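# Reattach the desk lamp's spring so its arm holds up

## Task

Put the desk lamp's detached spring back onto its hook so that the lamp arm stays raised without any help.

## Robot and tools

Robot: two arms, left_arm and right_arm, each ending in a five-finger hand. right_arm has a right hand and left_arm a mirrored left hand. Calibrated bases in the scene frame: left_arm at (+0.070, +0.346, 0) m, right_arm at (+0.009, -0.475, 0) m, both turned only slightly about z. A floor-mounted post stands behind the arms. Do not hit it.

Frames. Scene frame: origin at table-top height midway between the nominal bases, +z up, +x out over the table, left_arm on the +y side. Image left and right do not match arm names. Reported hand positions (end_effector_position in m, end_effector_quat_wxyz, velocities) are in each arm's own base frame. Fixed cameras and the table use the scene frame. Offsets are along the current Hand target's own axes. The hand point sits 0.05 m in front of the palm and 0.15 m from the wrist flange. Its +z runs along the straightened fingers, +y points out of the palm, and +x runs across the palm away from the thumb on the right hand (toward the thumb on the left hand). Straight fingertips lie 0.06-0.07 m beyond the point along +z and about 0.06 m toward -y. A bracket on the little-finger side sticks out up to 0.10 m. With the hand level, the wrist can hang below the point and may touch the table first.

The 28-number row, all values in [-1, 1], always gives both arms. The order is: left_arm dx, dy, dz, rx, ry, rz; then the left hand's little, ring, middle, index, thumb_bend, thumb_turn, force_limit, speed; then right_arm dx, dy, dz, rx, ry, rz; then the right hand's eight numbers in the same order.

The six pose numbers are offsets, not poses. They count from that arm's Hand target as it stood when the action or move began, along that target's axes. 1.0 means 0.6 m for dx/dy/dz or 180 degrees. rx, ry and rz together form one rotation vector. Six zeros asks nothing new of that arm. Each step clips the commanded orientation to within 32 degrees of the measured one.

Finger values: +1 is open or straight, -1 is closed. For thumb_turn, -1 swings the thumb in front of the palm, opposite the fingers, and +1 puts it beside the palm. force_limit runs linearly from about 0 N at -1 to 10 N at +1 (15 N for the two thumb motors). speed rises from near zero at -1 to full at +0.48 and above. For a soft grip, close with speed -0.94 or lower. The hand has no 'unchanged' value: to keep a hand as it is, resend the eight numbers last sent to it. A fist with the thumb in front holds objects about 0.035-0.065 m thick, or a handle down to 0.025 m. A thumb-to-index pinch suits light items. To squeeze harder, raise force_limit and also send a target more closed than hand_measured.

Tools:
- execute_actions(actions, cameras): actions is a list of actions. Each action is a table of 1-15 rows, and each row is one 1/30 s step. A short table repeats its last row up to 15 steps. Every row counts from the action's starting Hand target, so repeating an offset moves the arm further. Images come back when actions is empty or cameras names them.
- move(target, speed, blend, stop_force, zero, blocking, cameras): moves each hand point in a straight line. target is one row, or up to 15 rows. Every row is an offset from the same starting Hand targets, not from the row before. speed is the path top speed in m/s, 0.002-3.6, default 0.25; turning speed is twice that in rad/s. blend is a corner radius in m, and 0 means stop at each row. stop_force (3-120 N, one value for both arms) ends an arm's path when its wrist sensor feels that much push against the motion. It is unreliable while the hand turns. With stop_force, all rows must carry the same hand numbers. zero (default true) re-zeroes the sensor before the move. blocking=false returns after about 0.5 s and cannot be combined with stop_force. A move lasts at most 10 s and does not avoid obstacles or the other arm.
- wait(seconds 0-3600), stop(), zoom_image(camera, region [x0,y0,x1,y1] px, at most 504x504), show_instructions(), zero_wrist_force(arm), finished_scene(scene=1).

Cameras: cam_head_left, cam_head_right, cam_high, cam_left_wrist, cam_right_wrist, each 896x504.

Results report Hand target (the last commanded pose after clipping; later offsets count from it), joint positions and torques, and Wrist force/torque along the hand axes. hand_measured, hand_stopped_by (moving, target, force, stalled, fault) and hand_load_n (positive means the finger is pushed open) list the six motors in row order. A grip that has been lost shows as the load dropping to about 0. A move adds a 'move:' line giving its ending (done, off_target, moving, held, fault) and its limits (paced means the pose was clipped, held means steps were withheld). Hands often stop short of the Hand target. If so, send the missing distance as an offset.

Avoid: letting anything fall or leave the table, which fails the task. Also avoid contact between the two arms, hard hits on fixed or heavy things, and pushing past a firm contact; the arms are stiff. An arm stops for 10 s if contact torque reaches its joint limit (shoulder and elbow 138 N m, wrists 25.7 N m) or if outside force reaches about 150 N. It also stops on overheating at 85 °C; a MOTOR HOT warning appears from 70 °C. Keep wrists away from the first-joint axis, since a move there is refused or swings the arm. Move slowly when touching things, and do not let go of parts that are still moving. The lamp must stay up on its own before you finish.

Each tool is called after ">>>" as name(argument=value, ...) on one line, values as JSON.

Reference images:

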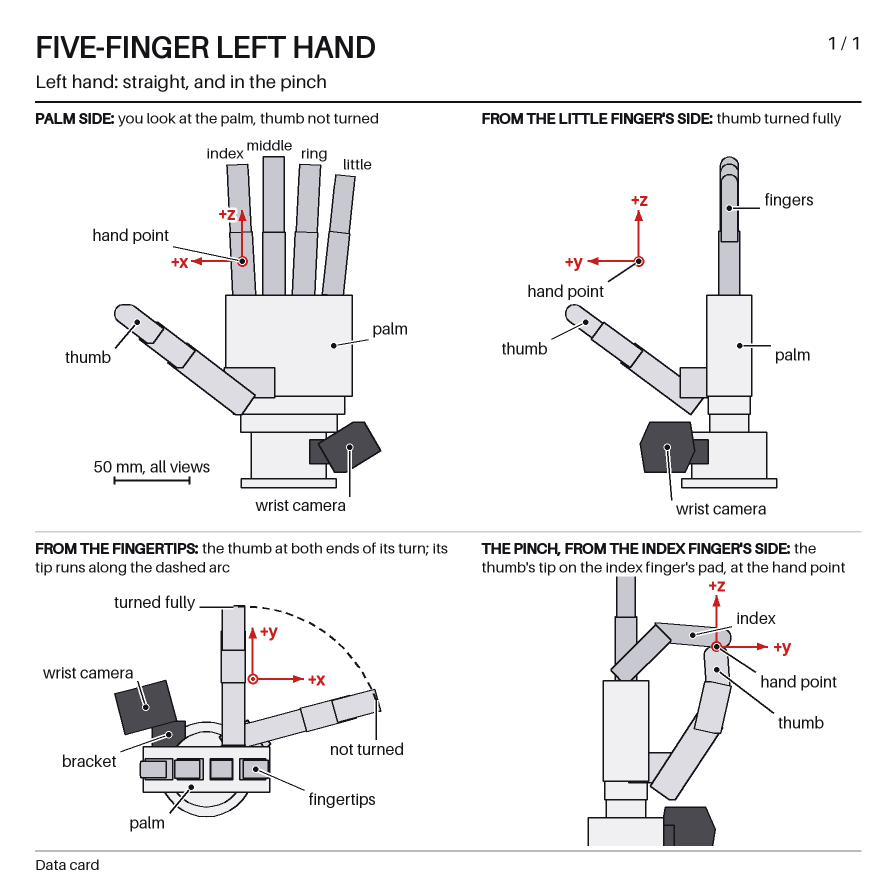

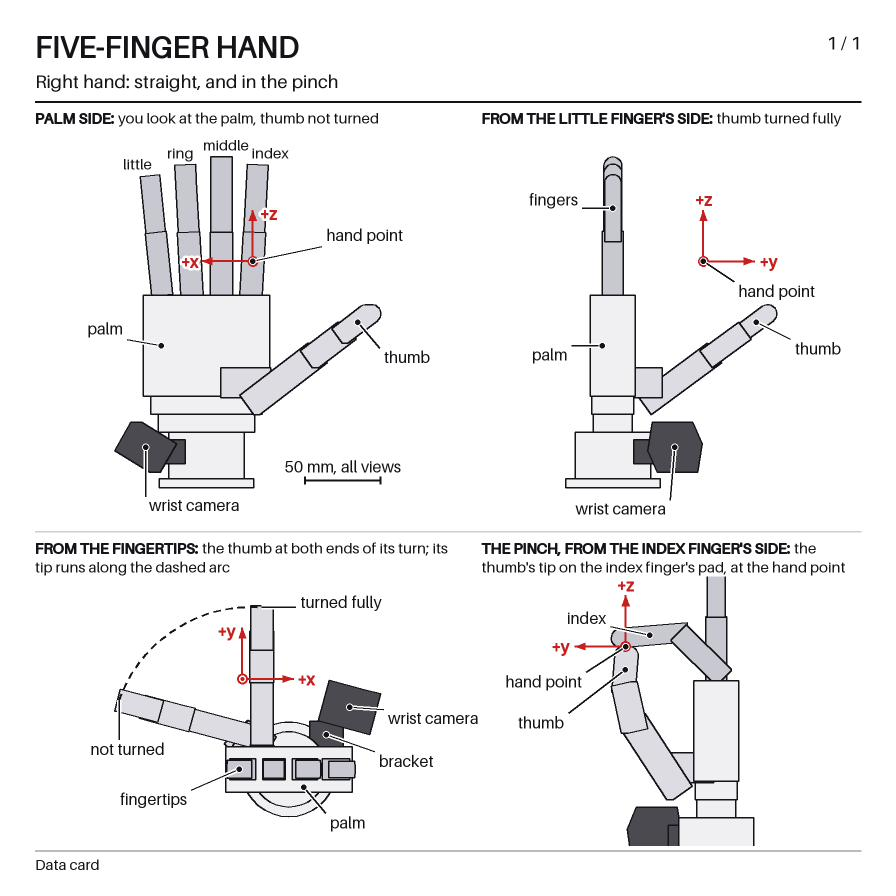

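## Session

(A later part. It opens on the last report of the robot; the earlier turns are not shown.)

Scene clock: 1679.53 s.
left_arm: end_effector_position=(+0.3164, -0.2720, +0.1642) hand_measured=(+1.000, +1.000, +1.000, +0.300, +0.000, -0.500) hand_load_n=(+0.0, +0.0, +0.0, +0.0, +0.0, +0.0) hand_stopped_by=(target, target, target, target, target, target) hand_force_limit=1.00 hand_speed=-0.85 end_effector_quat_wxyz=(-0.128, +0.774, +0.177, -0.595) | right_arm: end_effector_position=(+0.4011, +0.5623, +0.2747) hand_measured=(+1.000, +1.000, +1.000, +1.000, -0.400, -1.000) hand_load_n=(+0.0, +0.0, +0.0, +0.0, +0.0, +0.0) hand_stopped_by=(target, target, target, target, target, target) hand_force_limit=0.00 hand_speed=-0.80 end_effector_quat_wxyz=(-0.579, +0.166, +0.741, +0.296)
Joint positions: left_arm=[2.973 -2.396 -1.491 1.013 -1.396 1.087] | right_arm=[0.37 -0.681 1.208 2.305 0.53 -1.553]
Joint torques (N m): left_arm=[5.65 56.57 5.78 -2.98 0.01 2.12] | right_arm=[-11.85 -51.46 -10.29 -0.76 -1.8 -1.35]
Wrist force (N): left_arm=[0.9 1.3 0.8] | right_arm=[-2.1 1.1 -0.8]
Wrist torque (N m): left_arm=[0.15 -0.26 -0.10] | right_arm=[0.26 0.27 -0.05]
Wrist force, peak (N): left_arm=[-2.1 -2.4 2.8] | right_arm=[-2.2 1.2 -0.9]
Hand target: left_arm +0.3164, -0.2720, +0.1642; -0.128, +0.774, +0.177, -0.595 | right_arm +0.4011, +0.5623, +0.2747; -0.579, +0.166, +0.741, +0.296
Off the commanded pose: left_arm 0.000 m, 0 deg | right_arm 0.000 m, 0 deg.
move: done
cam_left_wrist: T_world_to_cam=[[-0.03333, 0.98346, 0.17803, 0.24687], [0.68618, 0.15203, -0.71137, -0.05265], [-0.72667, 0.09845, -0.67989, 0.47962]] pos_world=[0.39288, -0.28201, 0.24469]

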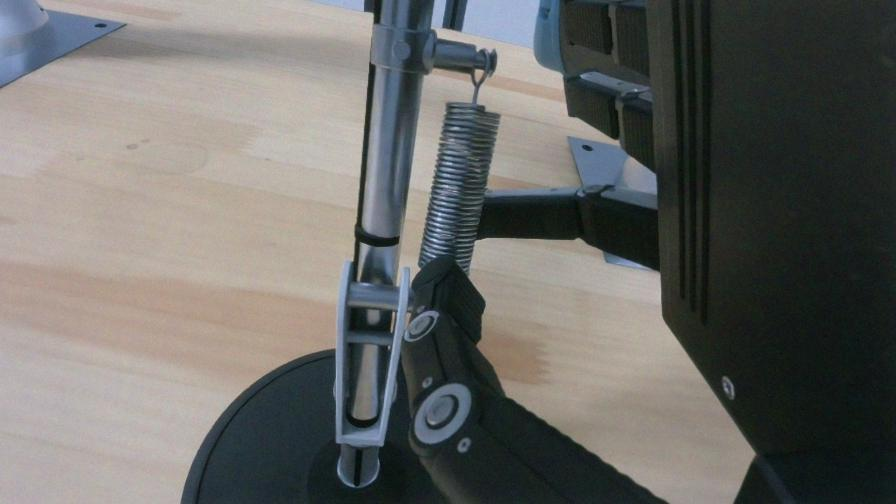

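>>> move(target=[0.0282,-0.0604,0,0,0,0,1,1,1,0.3,0,-0.5,1,-0.85,0,0,0,0,0,0,1,1,1,1,-0.4,-1,0,-0.8], speed=0.04, cameras=["cam_left_wrist"])

>>> zoom_image(camera="cam_left_wrist", region=[200, 20, 400, 380])

Scene clock: 1684.13 s.
left_arm: end_effector_position=(+0.3159, -0.2319, +0.1641) hand_measured=(+1.000, +1.000, +1.000, +0.300, +0.000, -0.500) hand_load_n=(+0.0, +0.0, +0.0, +0.0, +0.0, +0.0) hand_stopped_by=(target, target, target, target, target, target) hand_force_limit=1.00 hand_speed=-0.85 end_effector_quat_wxyz=(-0.128, +0.774, +0.177, -0.595) end_effector_velocity=(+0.000, -0.003, +0.000) end_effector_angular_velocity=(-0.001, -0.004, -0.001) | right_arm: end_effector_position=(+0.4011, +0.5623, +0.2747) hand_measured=(+1.000, +1.000, +1.000, +1.000, -0.400, -1.000) hand_load_n=(+0.0, +0.0, +0.0, +0.0, +0.0, +0.0) hand_stopped_by=(target, target, target, target, target, target) hand_force_limit=0.00 hand_speed=-0.80 end_effector_quat_wxyz=(-0.579, +0.166, +0.741, +0.296)
Joint positions: left_arm=[3.044 -2.37 -1.546 1.039 -1.463 1.106] | right_arm=[0.37 -0.681 1.208 2.305 0.53 -1.553]
Joint velocities: left_arm=[-0.005 -0.001 0.004 0 0.004 -0.001] | right_arm=[within noise]
Joint torques (N m): left_arm=[-6.35 42.76 19.69 -2.96 1.4 -0.03] | right_arm=[-11.43 -51.05 -10 -0.82 -1.91 -1.42]
Wrist force (N): left_arm=[0.9 1.4 0.2] | right_arm=[-2.0 1.2 -0.7]
Wrist torque (N m): left_arm=[0.20 -0.33 -0.20] | right_arm=[0.27 0.27 -0.05]
Wrist force, peak (N): left_arm=[1.1 1.3 0.9] | right_arm=[-2.3 1.3 -0.8]
Hand target: left_arm +0.3159, -0.2320, +0.1641; -0.128, +0.774, +0.177, -0.595 | right_arm +0.4011, +0.5623, +0.2747; -0.579, +0.166, +0.741, +0.296
Off the commanded pose: left_arm 0.000 m, 0 deg | right_arm 0.000 m, 0 deg.
move: done
cam_left_wrist: T_world_to_cam=[[-0.03334, 0.98349, 0.17788, 0.20747], [0.68622, 0.15193, -0.71135, -0.05838], [-0.72663, 0.09835, -0.67995, 0.47521]] pos_world=[0.39228, -0.24191, 0.24469]

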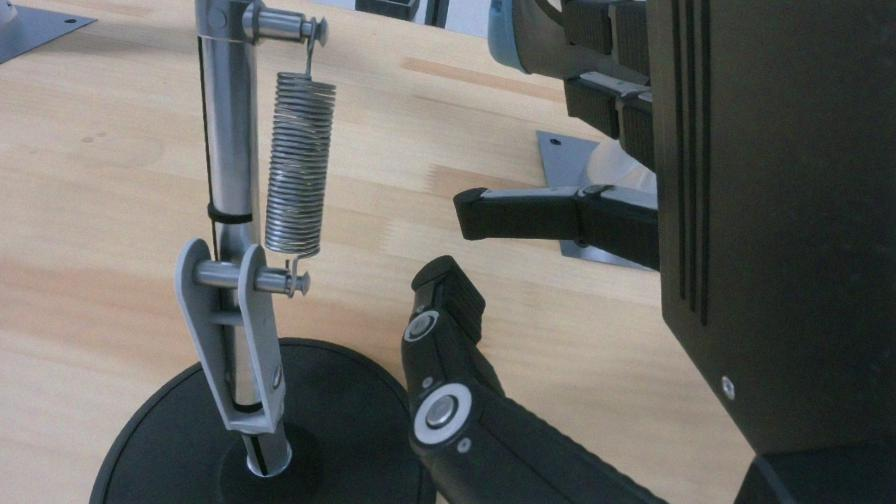

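Scaled by 1.400.

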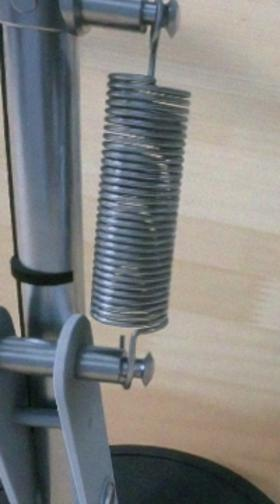

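>>> move(target=[0.0846,-0.1813,0,0,0,0,1,1,1,0.3,0,-0.5,1,-0.85,0,0,0,0,0,0,1,1,1,1,-0.4,-1,0,-0.8], speed=0.12, cameras=["all"])

>>> zoom_image(camera="cam_left_wrist", region=[0, 0, 300, 300])

Scene clock: 1702.03 s.
left_arm: end_effector_position=(+0.3143, -0.1121, +0.1641) hand_measured=(+1.000, +1.000, +1.000, +0.300, +0.000, -0.500) hand_load_n=(-0.5, +0.0, -0.5, +0.0, +0.0, +0.0) hand_stopped_by=(target, target, target, target, target, target) hand_force_limit=1.00 hand_speed=-0.85 end_effector_quat_wxyz=(-0.128, +0.774, +0.177, -0.595) | right_arm: end_effector_position=(+0.4011, +0.5623, +0.2747) hand_measured=(+1.000, +1.000, +1.000, +1.000, -0.400, -1.000) hand_load_n=(+0.0, +0.0, +0.0, +0.0, +0.0, +0.0) hand_stopped_by=(target, target, target, target, target, target) hand_force_limit=0.00 hand_speed=-0.80 end_effector_quat_wxyz=(-0.579, +0.166, +0.741, +0.296)
Joint positions: left_arm=[3.264 -2.322 -1.648 1.092 -1.677 1.163] | right_arm=[0.37 -0.681 1.208 2.305 0.53 -1.553]
Joint torques (N m): left_arm=[5.72 37.22 18.84 -3.82 -0.3 -2.22] | right_arm=[-11.73 -51.05 -9.94 -0.83 -1.83 -1.42]
Wrist force (N): left_arm=[1.4 1.5 -0.1] | right_arm=[-2.1 1.3 -0.8]
Wrist torque (N m): left_arm=[0.22 -0.37 -0.18] | right_arm=[0.29 0.28 -0.05]
Wrist force, peak (N): left_arm=[0.3 2.6 0.2] | right_arm=[-2.3 1.3 -0.8]
Hand target: left_arm +0.3143, -0.1120, +0.1641; -0.128, +0.774, +0.177, -0.595 | right_arm +0.4011, +0.5623, +0.2747; -0.579, +0.166, +0.741, +0.296
Off the commanded pose: left_arm 0.000 m, 0 deg | right_arm 0.000 m, 0 deg.
move: done
cam_left_wrist: T_world_to_cam=[[-0.03334, 0.98349, 0.17788, 0.08959], [0.68622, 0.15193, -0.71135, -0.07555], [-0.72663, 0.09835, -0.67995, 0.46234]] pos_world=[0.39078, -0.12211, 0.24469]
cam_right_wrist: T_world_to_cam=[[0.51641, 0.72821, 0.45059, -0.73752], [0.70937, -0.06902, -0.70144, -0.0472], [-0.4797, 0.68187, -0.55221, 0.07795]] pos_world=[0.45173, 0.48066, 0.34226]

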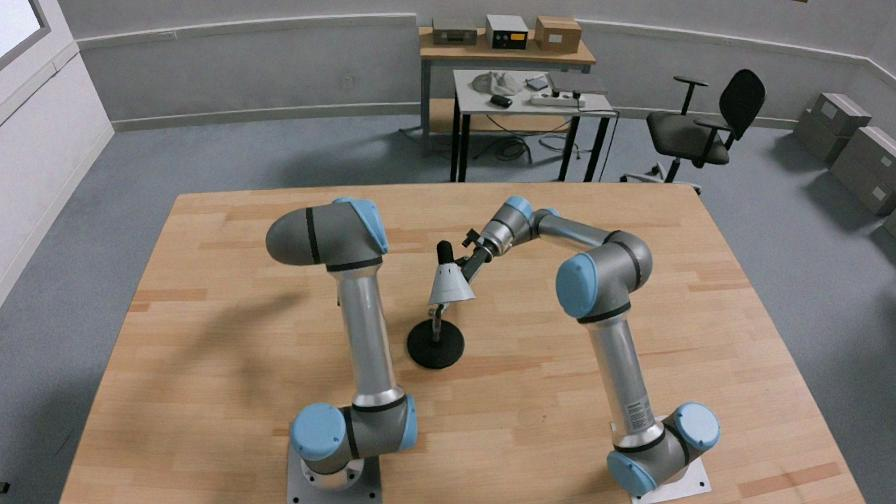

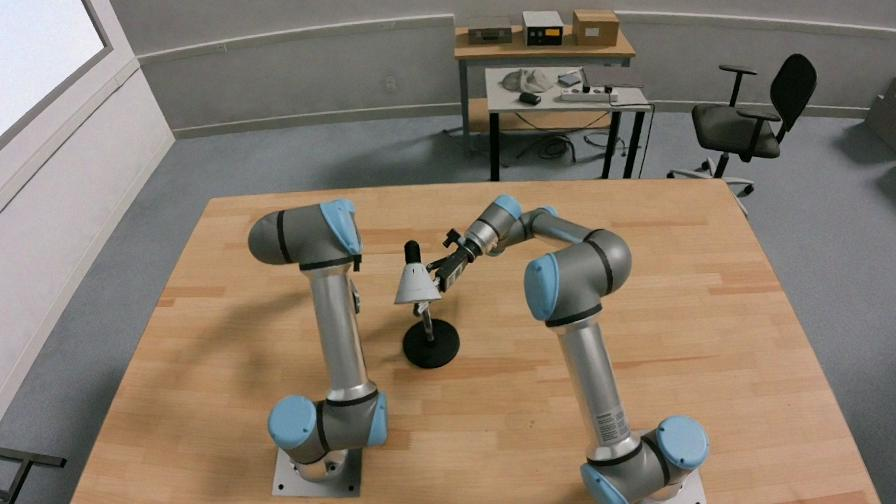

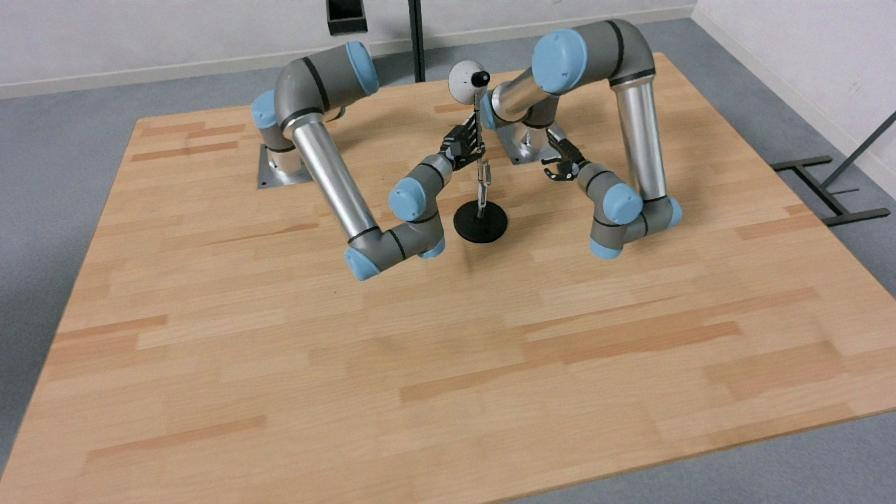

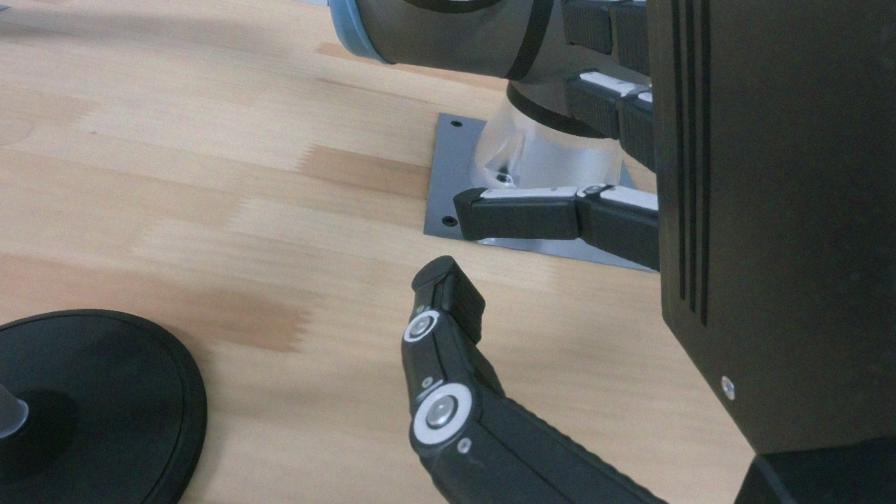

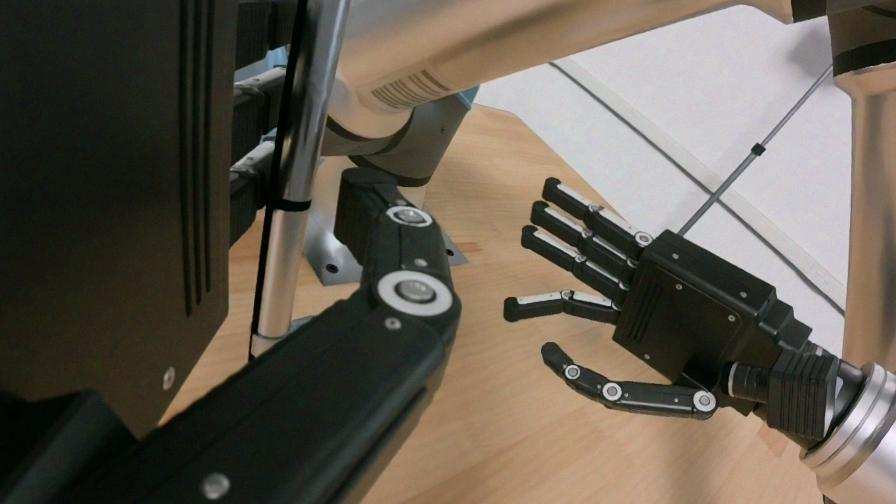

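Scaled by 1.680.

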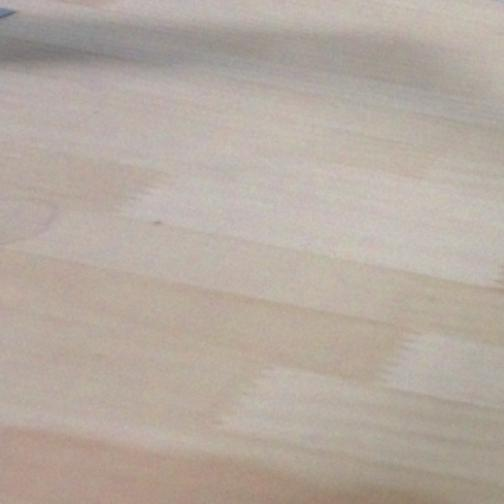

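>>> zoom_image(camera="cam_high", region=[420, 50, 540, 250])

>>> zoom_image(camera="cam_head_left", region=[390, 230, 500, 380])

Scaled by 2.520.

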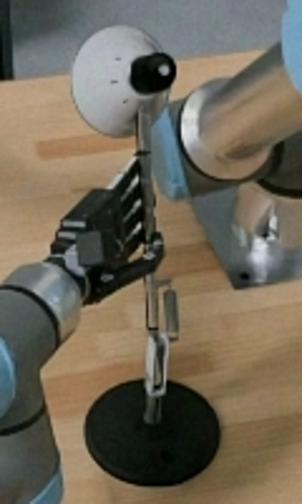

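Scaled by 3.360.

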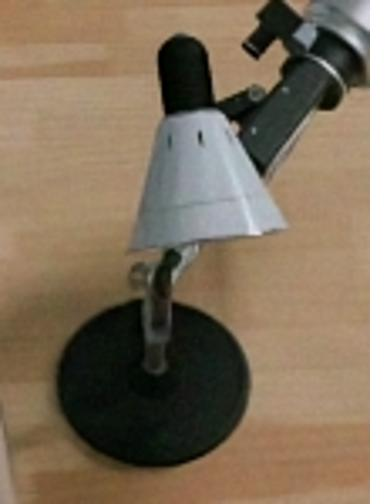

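>>> move(target=[0,0,0,0,0,0,1,1,1,0.3,0,-0.5,1,-0.85,0,0,0,0,0,0,1,1,1,1,1,-1,0,-0.3], speed=0.05, cameras=["cam_right_wrist"])

Scene clock: 1708.90 s.
left_arm: end_effector_position=(+0.3143, -0.1120, +0.1641) hand_measured=(+1.000, +1.000, +1.000, +0.300, +0.000, -0.500) hand_load_n=(+0.0, +0.0, +0.0, +0.0, +0.0, +0.5) hand_stopped_by=(target, target, target, target, target, target) hand_force_limit=1.00 hand_speed=-0.85 end_effector_quat_wxyz=(-0.128, +0.774, +0.177, -0.595) | right_arm: end_effector_position=(+0.4011, +0.5623, +0.2747) hand_measured=(+1.000, +1.000, +1.000, +1.000, +1.000, -1.000) hand_load_n=(-0.5, +0.0, +0.0, +0.0, +0.0, +0.5) hand_stopped_by=(target, target, target, target, target, target) hand_force_limit=0.00 hand_speed=-0.30 end_effector_quat_wxyz=(-0.579, +0.166, +0.741, +0.296)
Joint positions: left_arm=[3.264 -2.322 -1.648 1.092 -1.677 1.163] | right_arm=[0.37 -0.681 1.208 2.305 0.53 -1.553]
Joint torques (N m): left_arm=[5.92 35.47 19.26 -3.79 -1.04 -1.97] | right_arm=[-11.62 -51.38 -10.43 -0.73 -1.82 -1.41]
Wrist force (N): left_arm=[1.1 1.3 -0.1] | right_arm=[-2.0 1.2 -1.0]
Wrist torque (N m): left_arm=[0.20 -0.33 -0.18] | right_arm=[0.29 0.27 -0.04]
Wrist force, peak (N): left_arm=[1.5 1.7 0.1] | right_arm=[-2.3 1.3 -1.0]
Hand target: left_arm +0.3143, -0.1120, +0.1641; -0.128, +0.774, +0.177, -0.595 | right_arm +0.4011, +0.5623, +0.2747; -0.579, +0.166, +0.741, +0.296
Off the commanded pose: left_arm 0.000 m, 0 deg | right_arm 0.000 m, 0 deg.
move: done
cam_right_wrist: T_world_to_cam=[[0.51641, 0.72821, 0.45059, -0.73752], [0.70937, -0.06902, -0.70144, -0.0472], [-0.4797, 0.68187, -0.55221, 0.07795]] pos_world=[0.45173, 0.48066, 0.34226]

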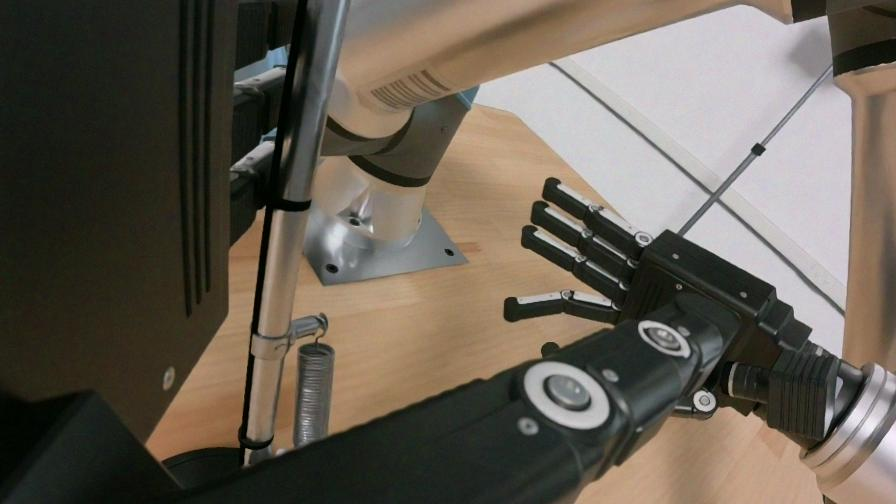

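>>> move(target=[0,0,0,0,0,0,1,1,1,0.3,0,-0.5,1,-0.85,-0.0005,-0.0067,0.0053,0,0,0,1,1,1,1,1,-1,0,-0.3], speed=0.01, cameras=["cam_right_wrist"])

Scene clock: 1712.30 s.
left_arm: end_effector_position=(+0.3143, -0.1120, +0.1641) hand_measured=(+1.000, +1.000, +1.000, +0.300, +0.000, -0.500) hand_load_n=(+0.0, +0.0, +0.0, +0.0, +0.0, +0.0) hand_stopped_by=(target, target, target, target, target, target) hand_force_limit=1.00 hand_speed=-0.85 end_effector_quat_wxyz=(-0.128, +0.774, +0.177, -0.595) | right_arm: end_effector_position=(+0.3963, +0.5612, +0.2729) hand_measured=(+1.000, +1.000, +1.000, +1.000, +1.000, -1.000) hand_load_n=(+0.0, +0.0, +0.0, +0.0, +0.0, +0.5) hand_stopped_by=(target, target, target, target, target, target) hand_force_limit=0.00 hand_speed=-0.30 end_effector_quat_wxyz=(-0.579, +0.166, +0.741, +0.296)
Joint positions: left_arm=[3.264 -2.322 -1.648 1.092 -1.677 1.163] | right_arm=[0.371 -0.689 1.228 2.292 0.529 -1.553]
Joint torques (N m): left_arm=[5.8 35.59 18.66 -3.71 -1.06 -2.13] | right_arm=[12.08 -46.54 -24.83 1.81 -2.46 1.92]
Wrist force (N): left_arm=[1.5 1.2 0.1] | right_arm=[-2.0 1.2 -0.8]
Wrist torque (N m): left_arm=[0.17 -0.38 -0.16] | right_arm=[0.27 0.26 -0.14]
Wrist force, peak (N): left_arm=[1.3 1.8 0.3] | right_arm=[-2.3 1.5 -0.9]
Hand target: left_arm +0.3143, -0.1120, +0.1641; -0.128, +0.774, +0.177, -0.595 | right_arm +0.3964, +0.5613, +0.2730; -0.579, +0.166, +0.741, +0.296
Off the commanded pose: left_arm 0.000 m, 0 deg | right_arm 0.000 m, 0 deg.
move: done
cam_right_wrist: T_world_to_cam=[[0.51641, 0.72821, 0.45059, -0.73343], [0.70937, -0.06902, -0.70144, -0.04513], [-0.4797, 0.68187, -0.55221, 0.0754]] pos_world=[0.44694, 0.47956, 0.34046]

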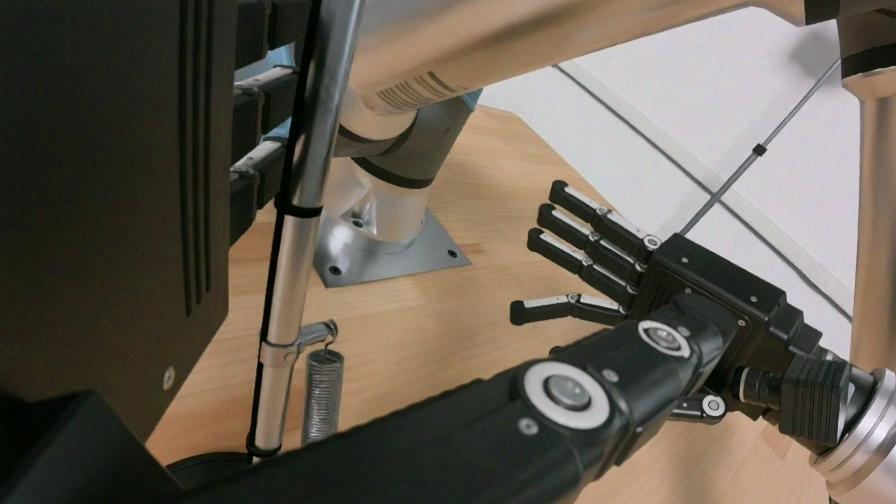

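>>> move(target=[[0,0,0,0,0,0,1,1,1,0.3,0,-0.5,1,-0.85,-0.0012,-0.0161,0.0127,0,0,0,1,1,1,1,1,-1,0,-0.3],[0,0,0,0,0,0,1,1,1,0.3,0,-0.5,1,-0.85,-0.0012,-0.0161,-0.07,0,0,0,1,1,1,1,1,-1,0,-0.3]], speed=[0.03,0.05], cameras=["cam_right_wrist","cam_high","cam_head_left"])

Scene clock: 1722.83 s.
left_arm: end_effector_position=(+0.3143, -0.1120, +0.1641) hand_measured=(+1.000, +1.000, +1.000, +0.300, +0.000, -0.500) hand_load_n=(+0.0, +0.0, +0.0, +0.0, +0.0, +0.0) hand_stopped_by=(target, target, target, target, target, target) hand_force_limit=1.00 hand_speed=-0.85 end_effector_quat_wxyz=(-0.128, +0.774, +0.177, -0.595) | right_arm: end_effector_position=(+0.4230, +0.5273, +0.2764) hand_measured=(+1.000, +1.000, +1.000, +1.000, +1.000, -1.000) hand_load_n=(+0.0, +0.0, +0.0, +0.0, +0.0, +0.0) hand_stopped_by=(target, target, target, target, target, target) hand_force_limit=0.00 hand_speed=-0.30 end_effector_quat_wxyz=(-0.579, +0.166, +0.741, +0.296) end_effector_velocity=(-0.001, +0.001, -0.001) end_effector_angular_velocity=(+0.000, -0.001, -0.002)
Joint positions: left_arm=[3.264 -2.322 -1.648 1.092 -1.677 1.163] | right_arm=[0.307 -0.687 1.216 2.331 0.59 -1.588]
Joint velocities: left_arm=[within noise] | right_arm=[0.002 0 0.003 -0.005 -0.004 0.002]
Joint torques (N m): left_arm=[4.61 35.75 18.85 -3.72 -1.03 -2.07] | right_arm=[9.59 -49.9 -3.7 -0.3 -2.75 1.28]
Wrist force (N): left_arm=[1.4 1.5 0.0] | right_arm=[-2.1 1.4 -0.9]
Wrist torque (N m): left_arm=[0.22 -0.37 -0.17] | right_arm=[0.32 0.30 -0.01]
Wrist force, peak (N): left_arm=[1.7 1.5 0.2] | right_arm=[-2.1 1.7 -1.2]
Hand target: left_arm +0.3143, -0.1120, +0.1641; -0.128, +0.774, +0.177, -0.595 | right_arm +0.4228, +0.5274, +0.2764; -0.579, +0.166, +0.741, +0.296
Off the commanded pose: left_arm 0.000 m, 0 deg | right_arm 0.000 m, 0 deg.
move: done
cam_right_wrist: T_world_to_cam=[[0.51629, 0.72822, 0.45071, -0.72398], [0.70946, -0.0689, -0.70137, -0.06415], [-0.47969, 0.68188, -0.55222, 0.11327]] pos_world=[0.47363, 0.44556, 0.34386]
Images, in order (width x height): cam_head_left 896x504, cam_high 896x504, cam_right_wrist 896x504.

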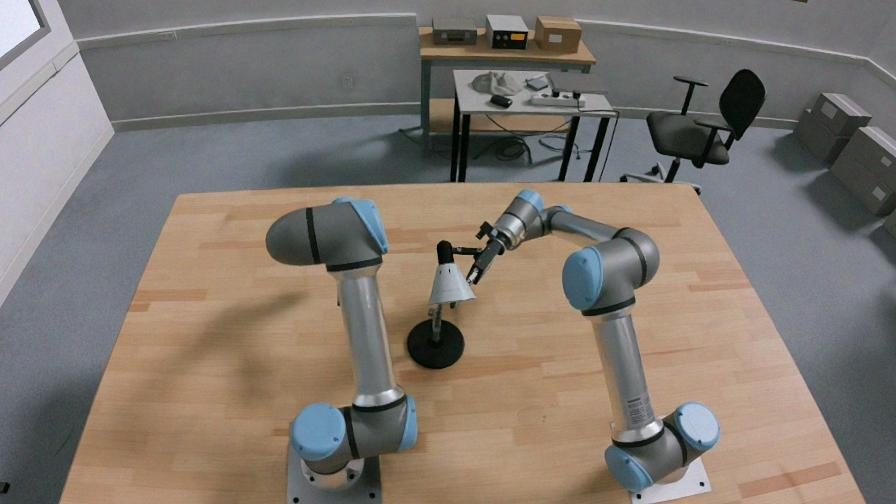

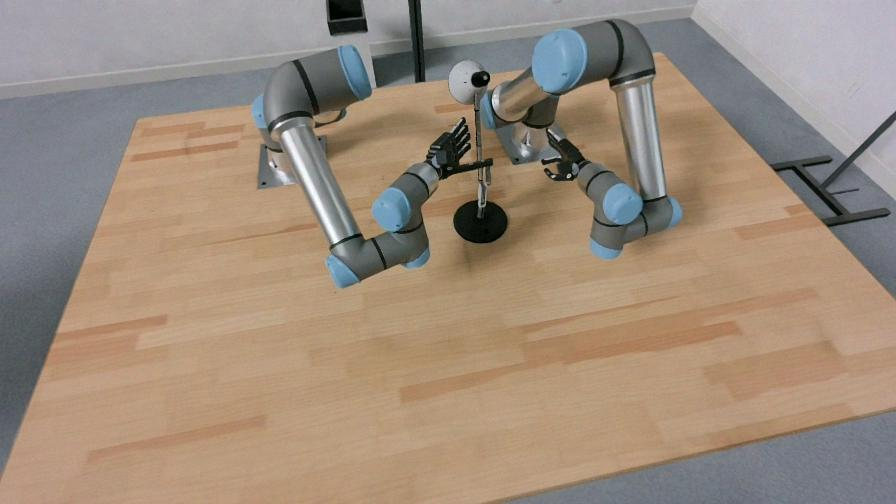

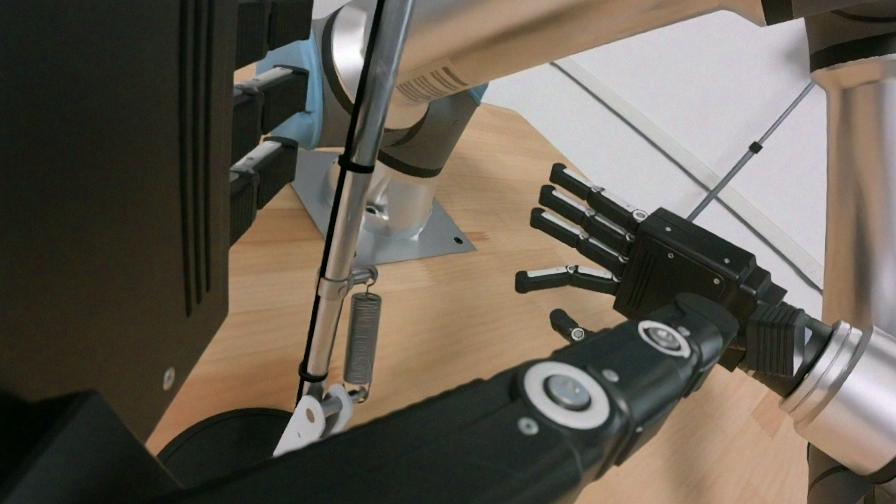

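>>> move(target=[0,0,0,0,0,0,1,1,1,0.3,0,-0.5,1,-0.85,0,0,-0.2,0,0,0,1,1,1,1,1,-1,0,-0.3], speed=0.12, cameras=["cam_right_wrist","cam_high"])

>>> zoom_image(camera="cam_right_wrist", region=[350, 150, 700, 500])

>>> zoom_image(camera="cam_high", region=[420, 50, 540, 250])

Scene clock: 1727.47 s.
left_arm: end_effector_position=(+0.3143, -0.1120, +0.1641) hand_measured=(+1.000, +1.000, +1.000, +0.300, +0.000, -0.500) hand_load_n=(+0.0, +0.0, +0.0, +0.0, +0.0, +0.0) hand_stopped_by=(target, target, target, target, target, target) hand_force_limit=1.00 hand_speed=-0.85 end_effector_quat_wxyz=(-0.128, +0.774, +0.177, -0.595) | right_arm: end_effector_position=(+0.5142, +0.4516, +0.2948) hand_measured=(+1.000, +1.000, +1.000, +1.000, +1.000, -1.000) hand_load_n=(+0.0, +0.0, +0.0, +0.0, +0.0, +0.0) hand_stopped_by=(target, target, target, target, target, target) hand_force_limit=0.00 hand_speed=-0.30 end_effector_quat_wxyz=(-0.579, +0.166, +0.741, +0.296)
Joint positions: left_arm=[3.264 -2.322 -1.648 1.092 -1.677 1.163] | right_arm=[0.164 -0.594 0.985 2.517 0.728 -1.647]
Joint torques (N m): left_arm=[4.77 35.78 18.52 -3.84 -1 -2.1] | right_arm=[12.44 -60.77 -11.11 -0.07 -2.19 2.11]
Wrist force (N): left_arm=[1.5 1.3 0.0] | right_arm=[-1.9 1.8 -0.9]
Wrist torque (N m): left_arm=[0.19 -0.39 -0.17] | right_arm=[0.37 0.28 -0.04]
Wrist force, peak (N): left_arm=[1.8 1.5 -0.1] | right_arm=[-1.8 1.7 -2.3]
Hand target: left_arm +0.3143, -0.1120, +0.1641; -0.128, +0.774, +0.177, -0.595 | right_arm +0.5141, +0.4517, +0.2949; -0.579, +0.166, +0.741, +0.296
Off the commanded pose: left_arm 0.000 m, 0 deg | right_arm 0.000 m, 0 deg.
move: done
cam_right_wrist: T_world_to_cam=[[0.51641, 0.72821, 0.45059, -0.72433], [0.70937, -0.06902, -0.70144, -0.12104], [-0.4797, 0.68187, -0.55221, 0.21873]] pos_world=[0.56483, 0.36996, 0.36226]
Images, in order (width x height): cam_high 896x504, cam_right_wrist 896x504.

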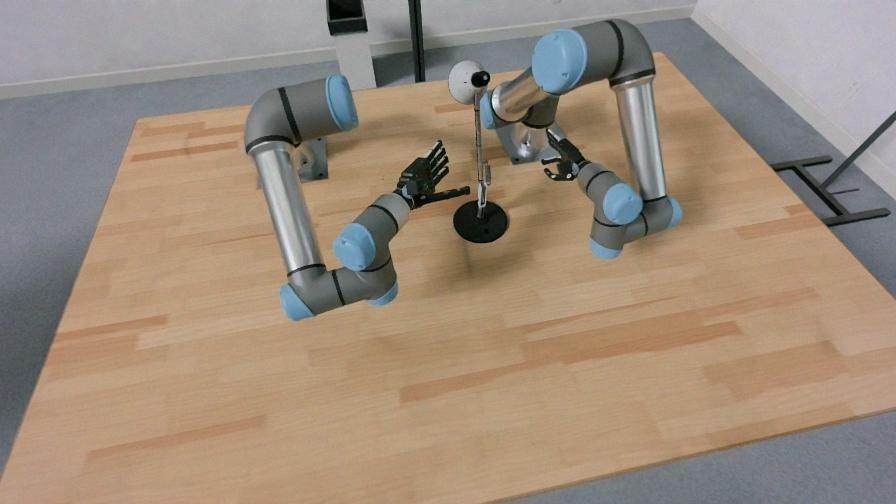

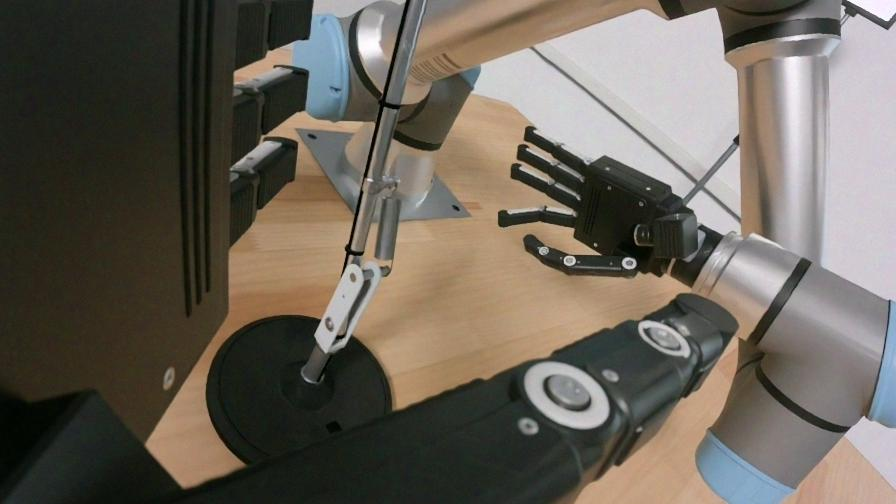

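Scaled by 1.440.

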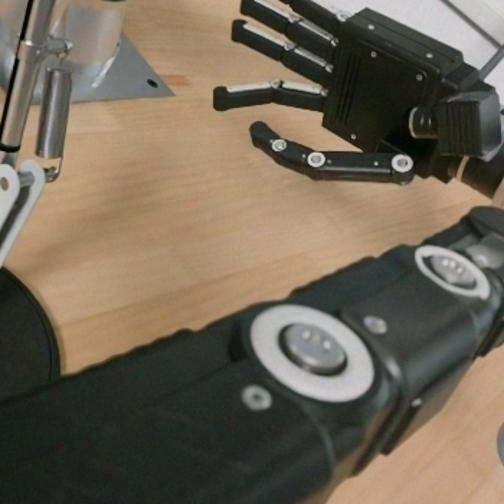

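Scaled by 2.520.

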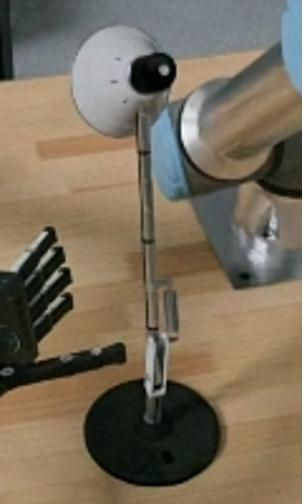

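>>> wait(seconds=2, cameras=["cam_high","cam_head_left","cam_right_wrist"])

>>> zoom_image(camera="cam_head_left", region=[250, 180, 520, 400])

Scene clock: 1731.93 s.
left_arm: end_effector_position=(+0.3143, -0.1120, +0.1641) hand_measured=(+1.000, +1.000, +1.000, +0.300, +0.000, -0.500) hand_load_n=(+0.0, +0.0, +0.0, +0.0, +0.5, +0.0) hand_stopped_by=(target, target, target, target, target, target) hand_force_limit=1.00 hand_speed=-0.85 end_effector_quat_wxyz=(-0.128, +0.774, +0.177, -0.595) | right_arm: end_effector_position=(+0.5141, +0.4517, +0.2949) hand_measured=(+1.000, +1.000, +1.000, +1.000, +1.000, -1.000) hand_load_n=(+0.0, +0.0, +0.0, +0.0, +0.0, +0.0) hand_stopped_by=(target, target, target, target, target, target) hand_force_limit=0.00 hand_speed=-0.30 end_effector_quat_wxyz=(-0.579, +0.166, +0.741, +0.296)
Joint positions: left_arm=[3.264 -2.322 -1.648 1.092 -1.677 1.163] | right_arm=[0.164 -0.594 0.985 2.517 0.728 -1.647]
Joint torques (N m): left_arm=[4.14 35.6 19.27 -3.6 -1.07 -2.13] | right_arm=[13.07 -60.31 -25.13 4.17 -2.41 1.99]
Wrist force (N): left_arm=[1.3 1.2 -0.2] | right_arm=[-2.0 1.9 -1.3]
Wrist torque (N m): left_arm=[0.19 -0.36 -0.17] | right_arm=[0.40 0.30 -0.04]
Wrist force, peak (N): left_arm=[1.7 1.6 0.0] | right_arm=[-2.2 1.9 -1.3]
Hand target: left_arm +0.3143, -0.1120, +0.1641; -0.128, +0.774, +0.177, -0.595 | right_arm +0.5141, +0.4517, +0.2949; -0.579, +0.166, +0.741, +0.296
Off the commanded pose: left_arm 0.000 m, 0 deg | right_arm 0.000 m, 0 deg.
wait: 2.00 s; at rest from the start
cam_right_wrist: T_world_to_cam=[[0.51641, 0.72821, 0.45059, -0.72439], [0.70937, -0.06902, -0.70144, -0.12089], [-0.4797, 0.68187, -0.55221, 0.21867]] pos_world=[0.56473, 0.37006, 0.36236]
Images, in order (width x height): cam_head_left 896x504, cam_high 896x504, cam_right_wrist 896x504.

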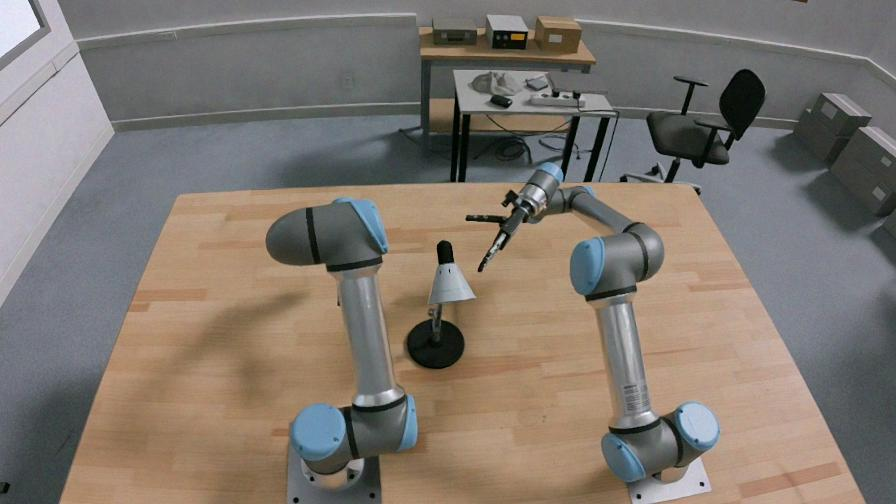

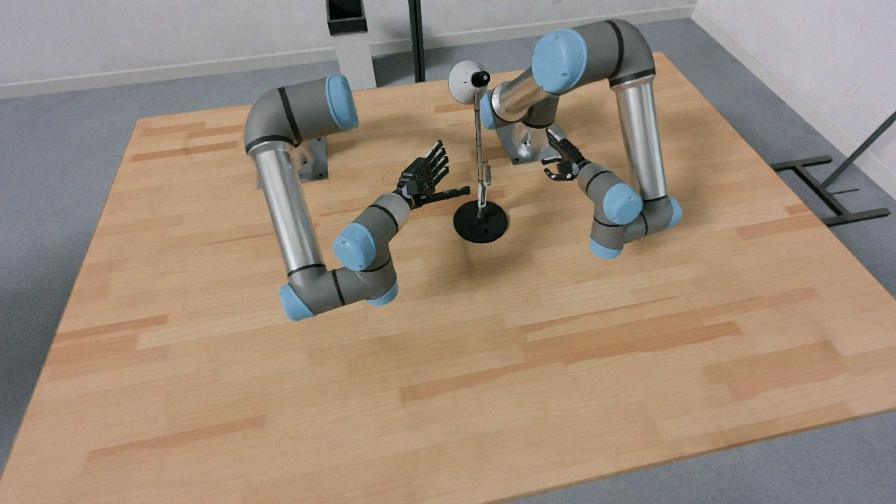

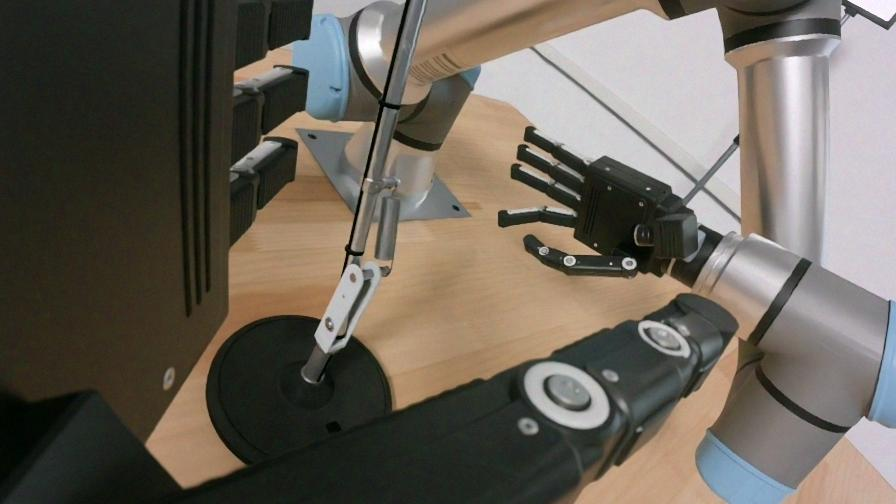

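Scaled by 1.867.

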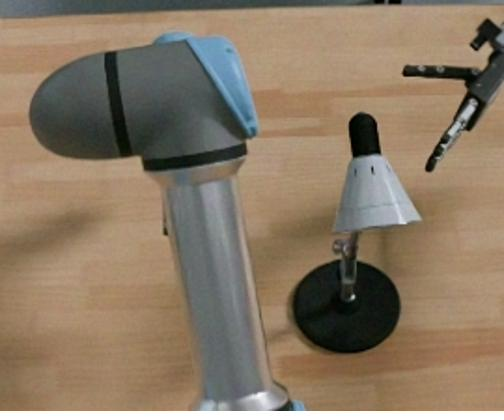

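The spring is hooked on both pegs. The lamp's arm has stayed up on its own since both hands backed away.

>>> finished_scene()

The scene is finished: the task was done.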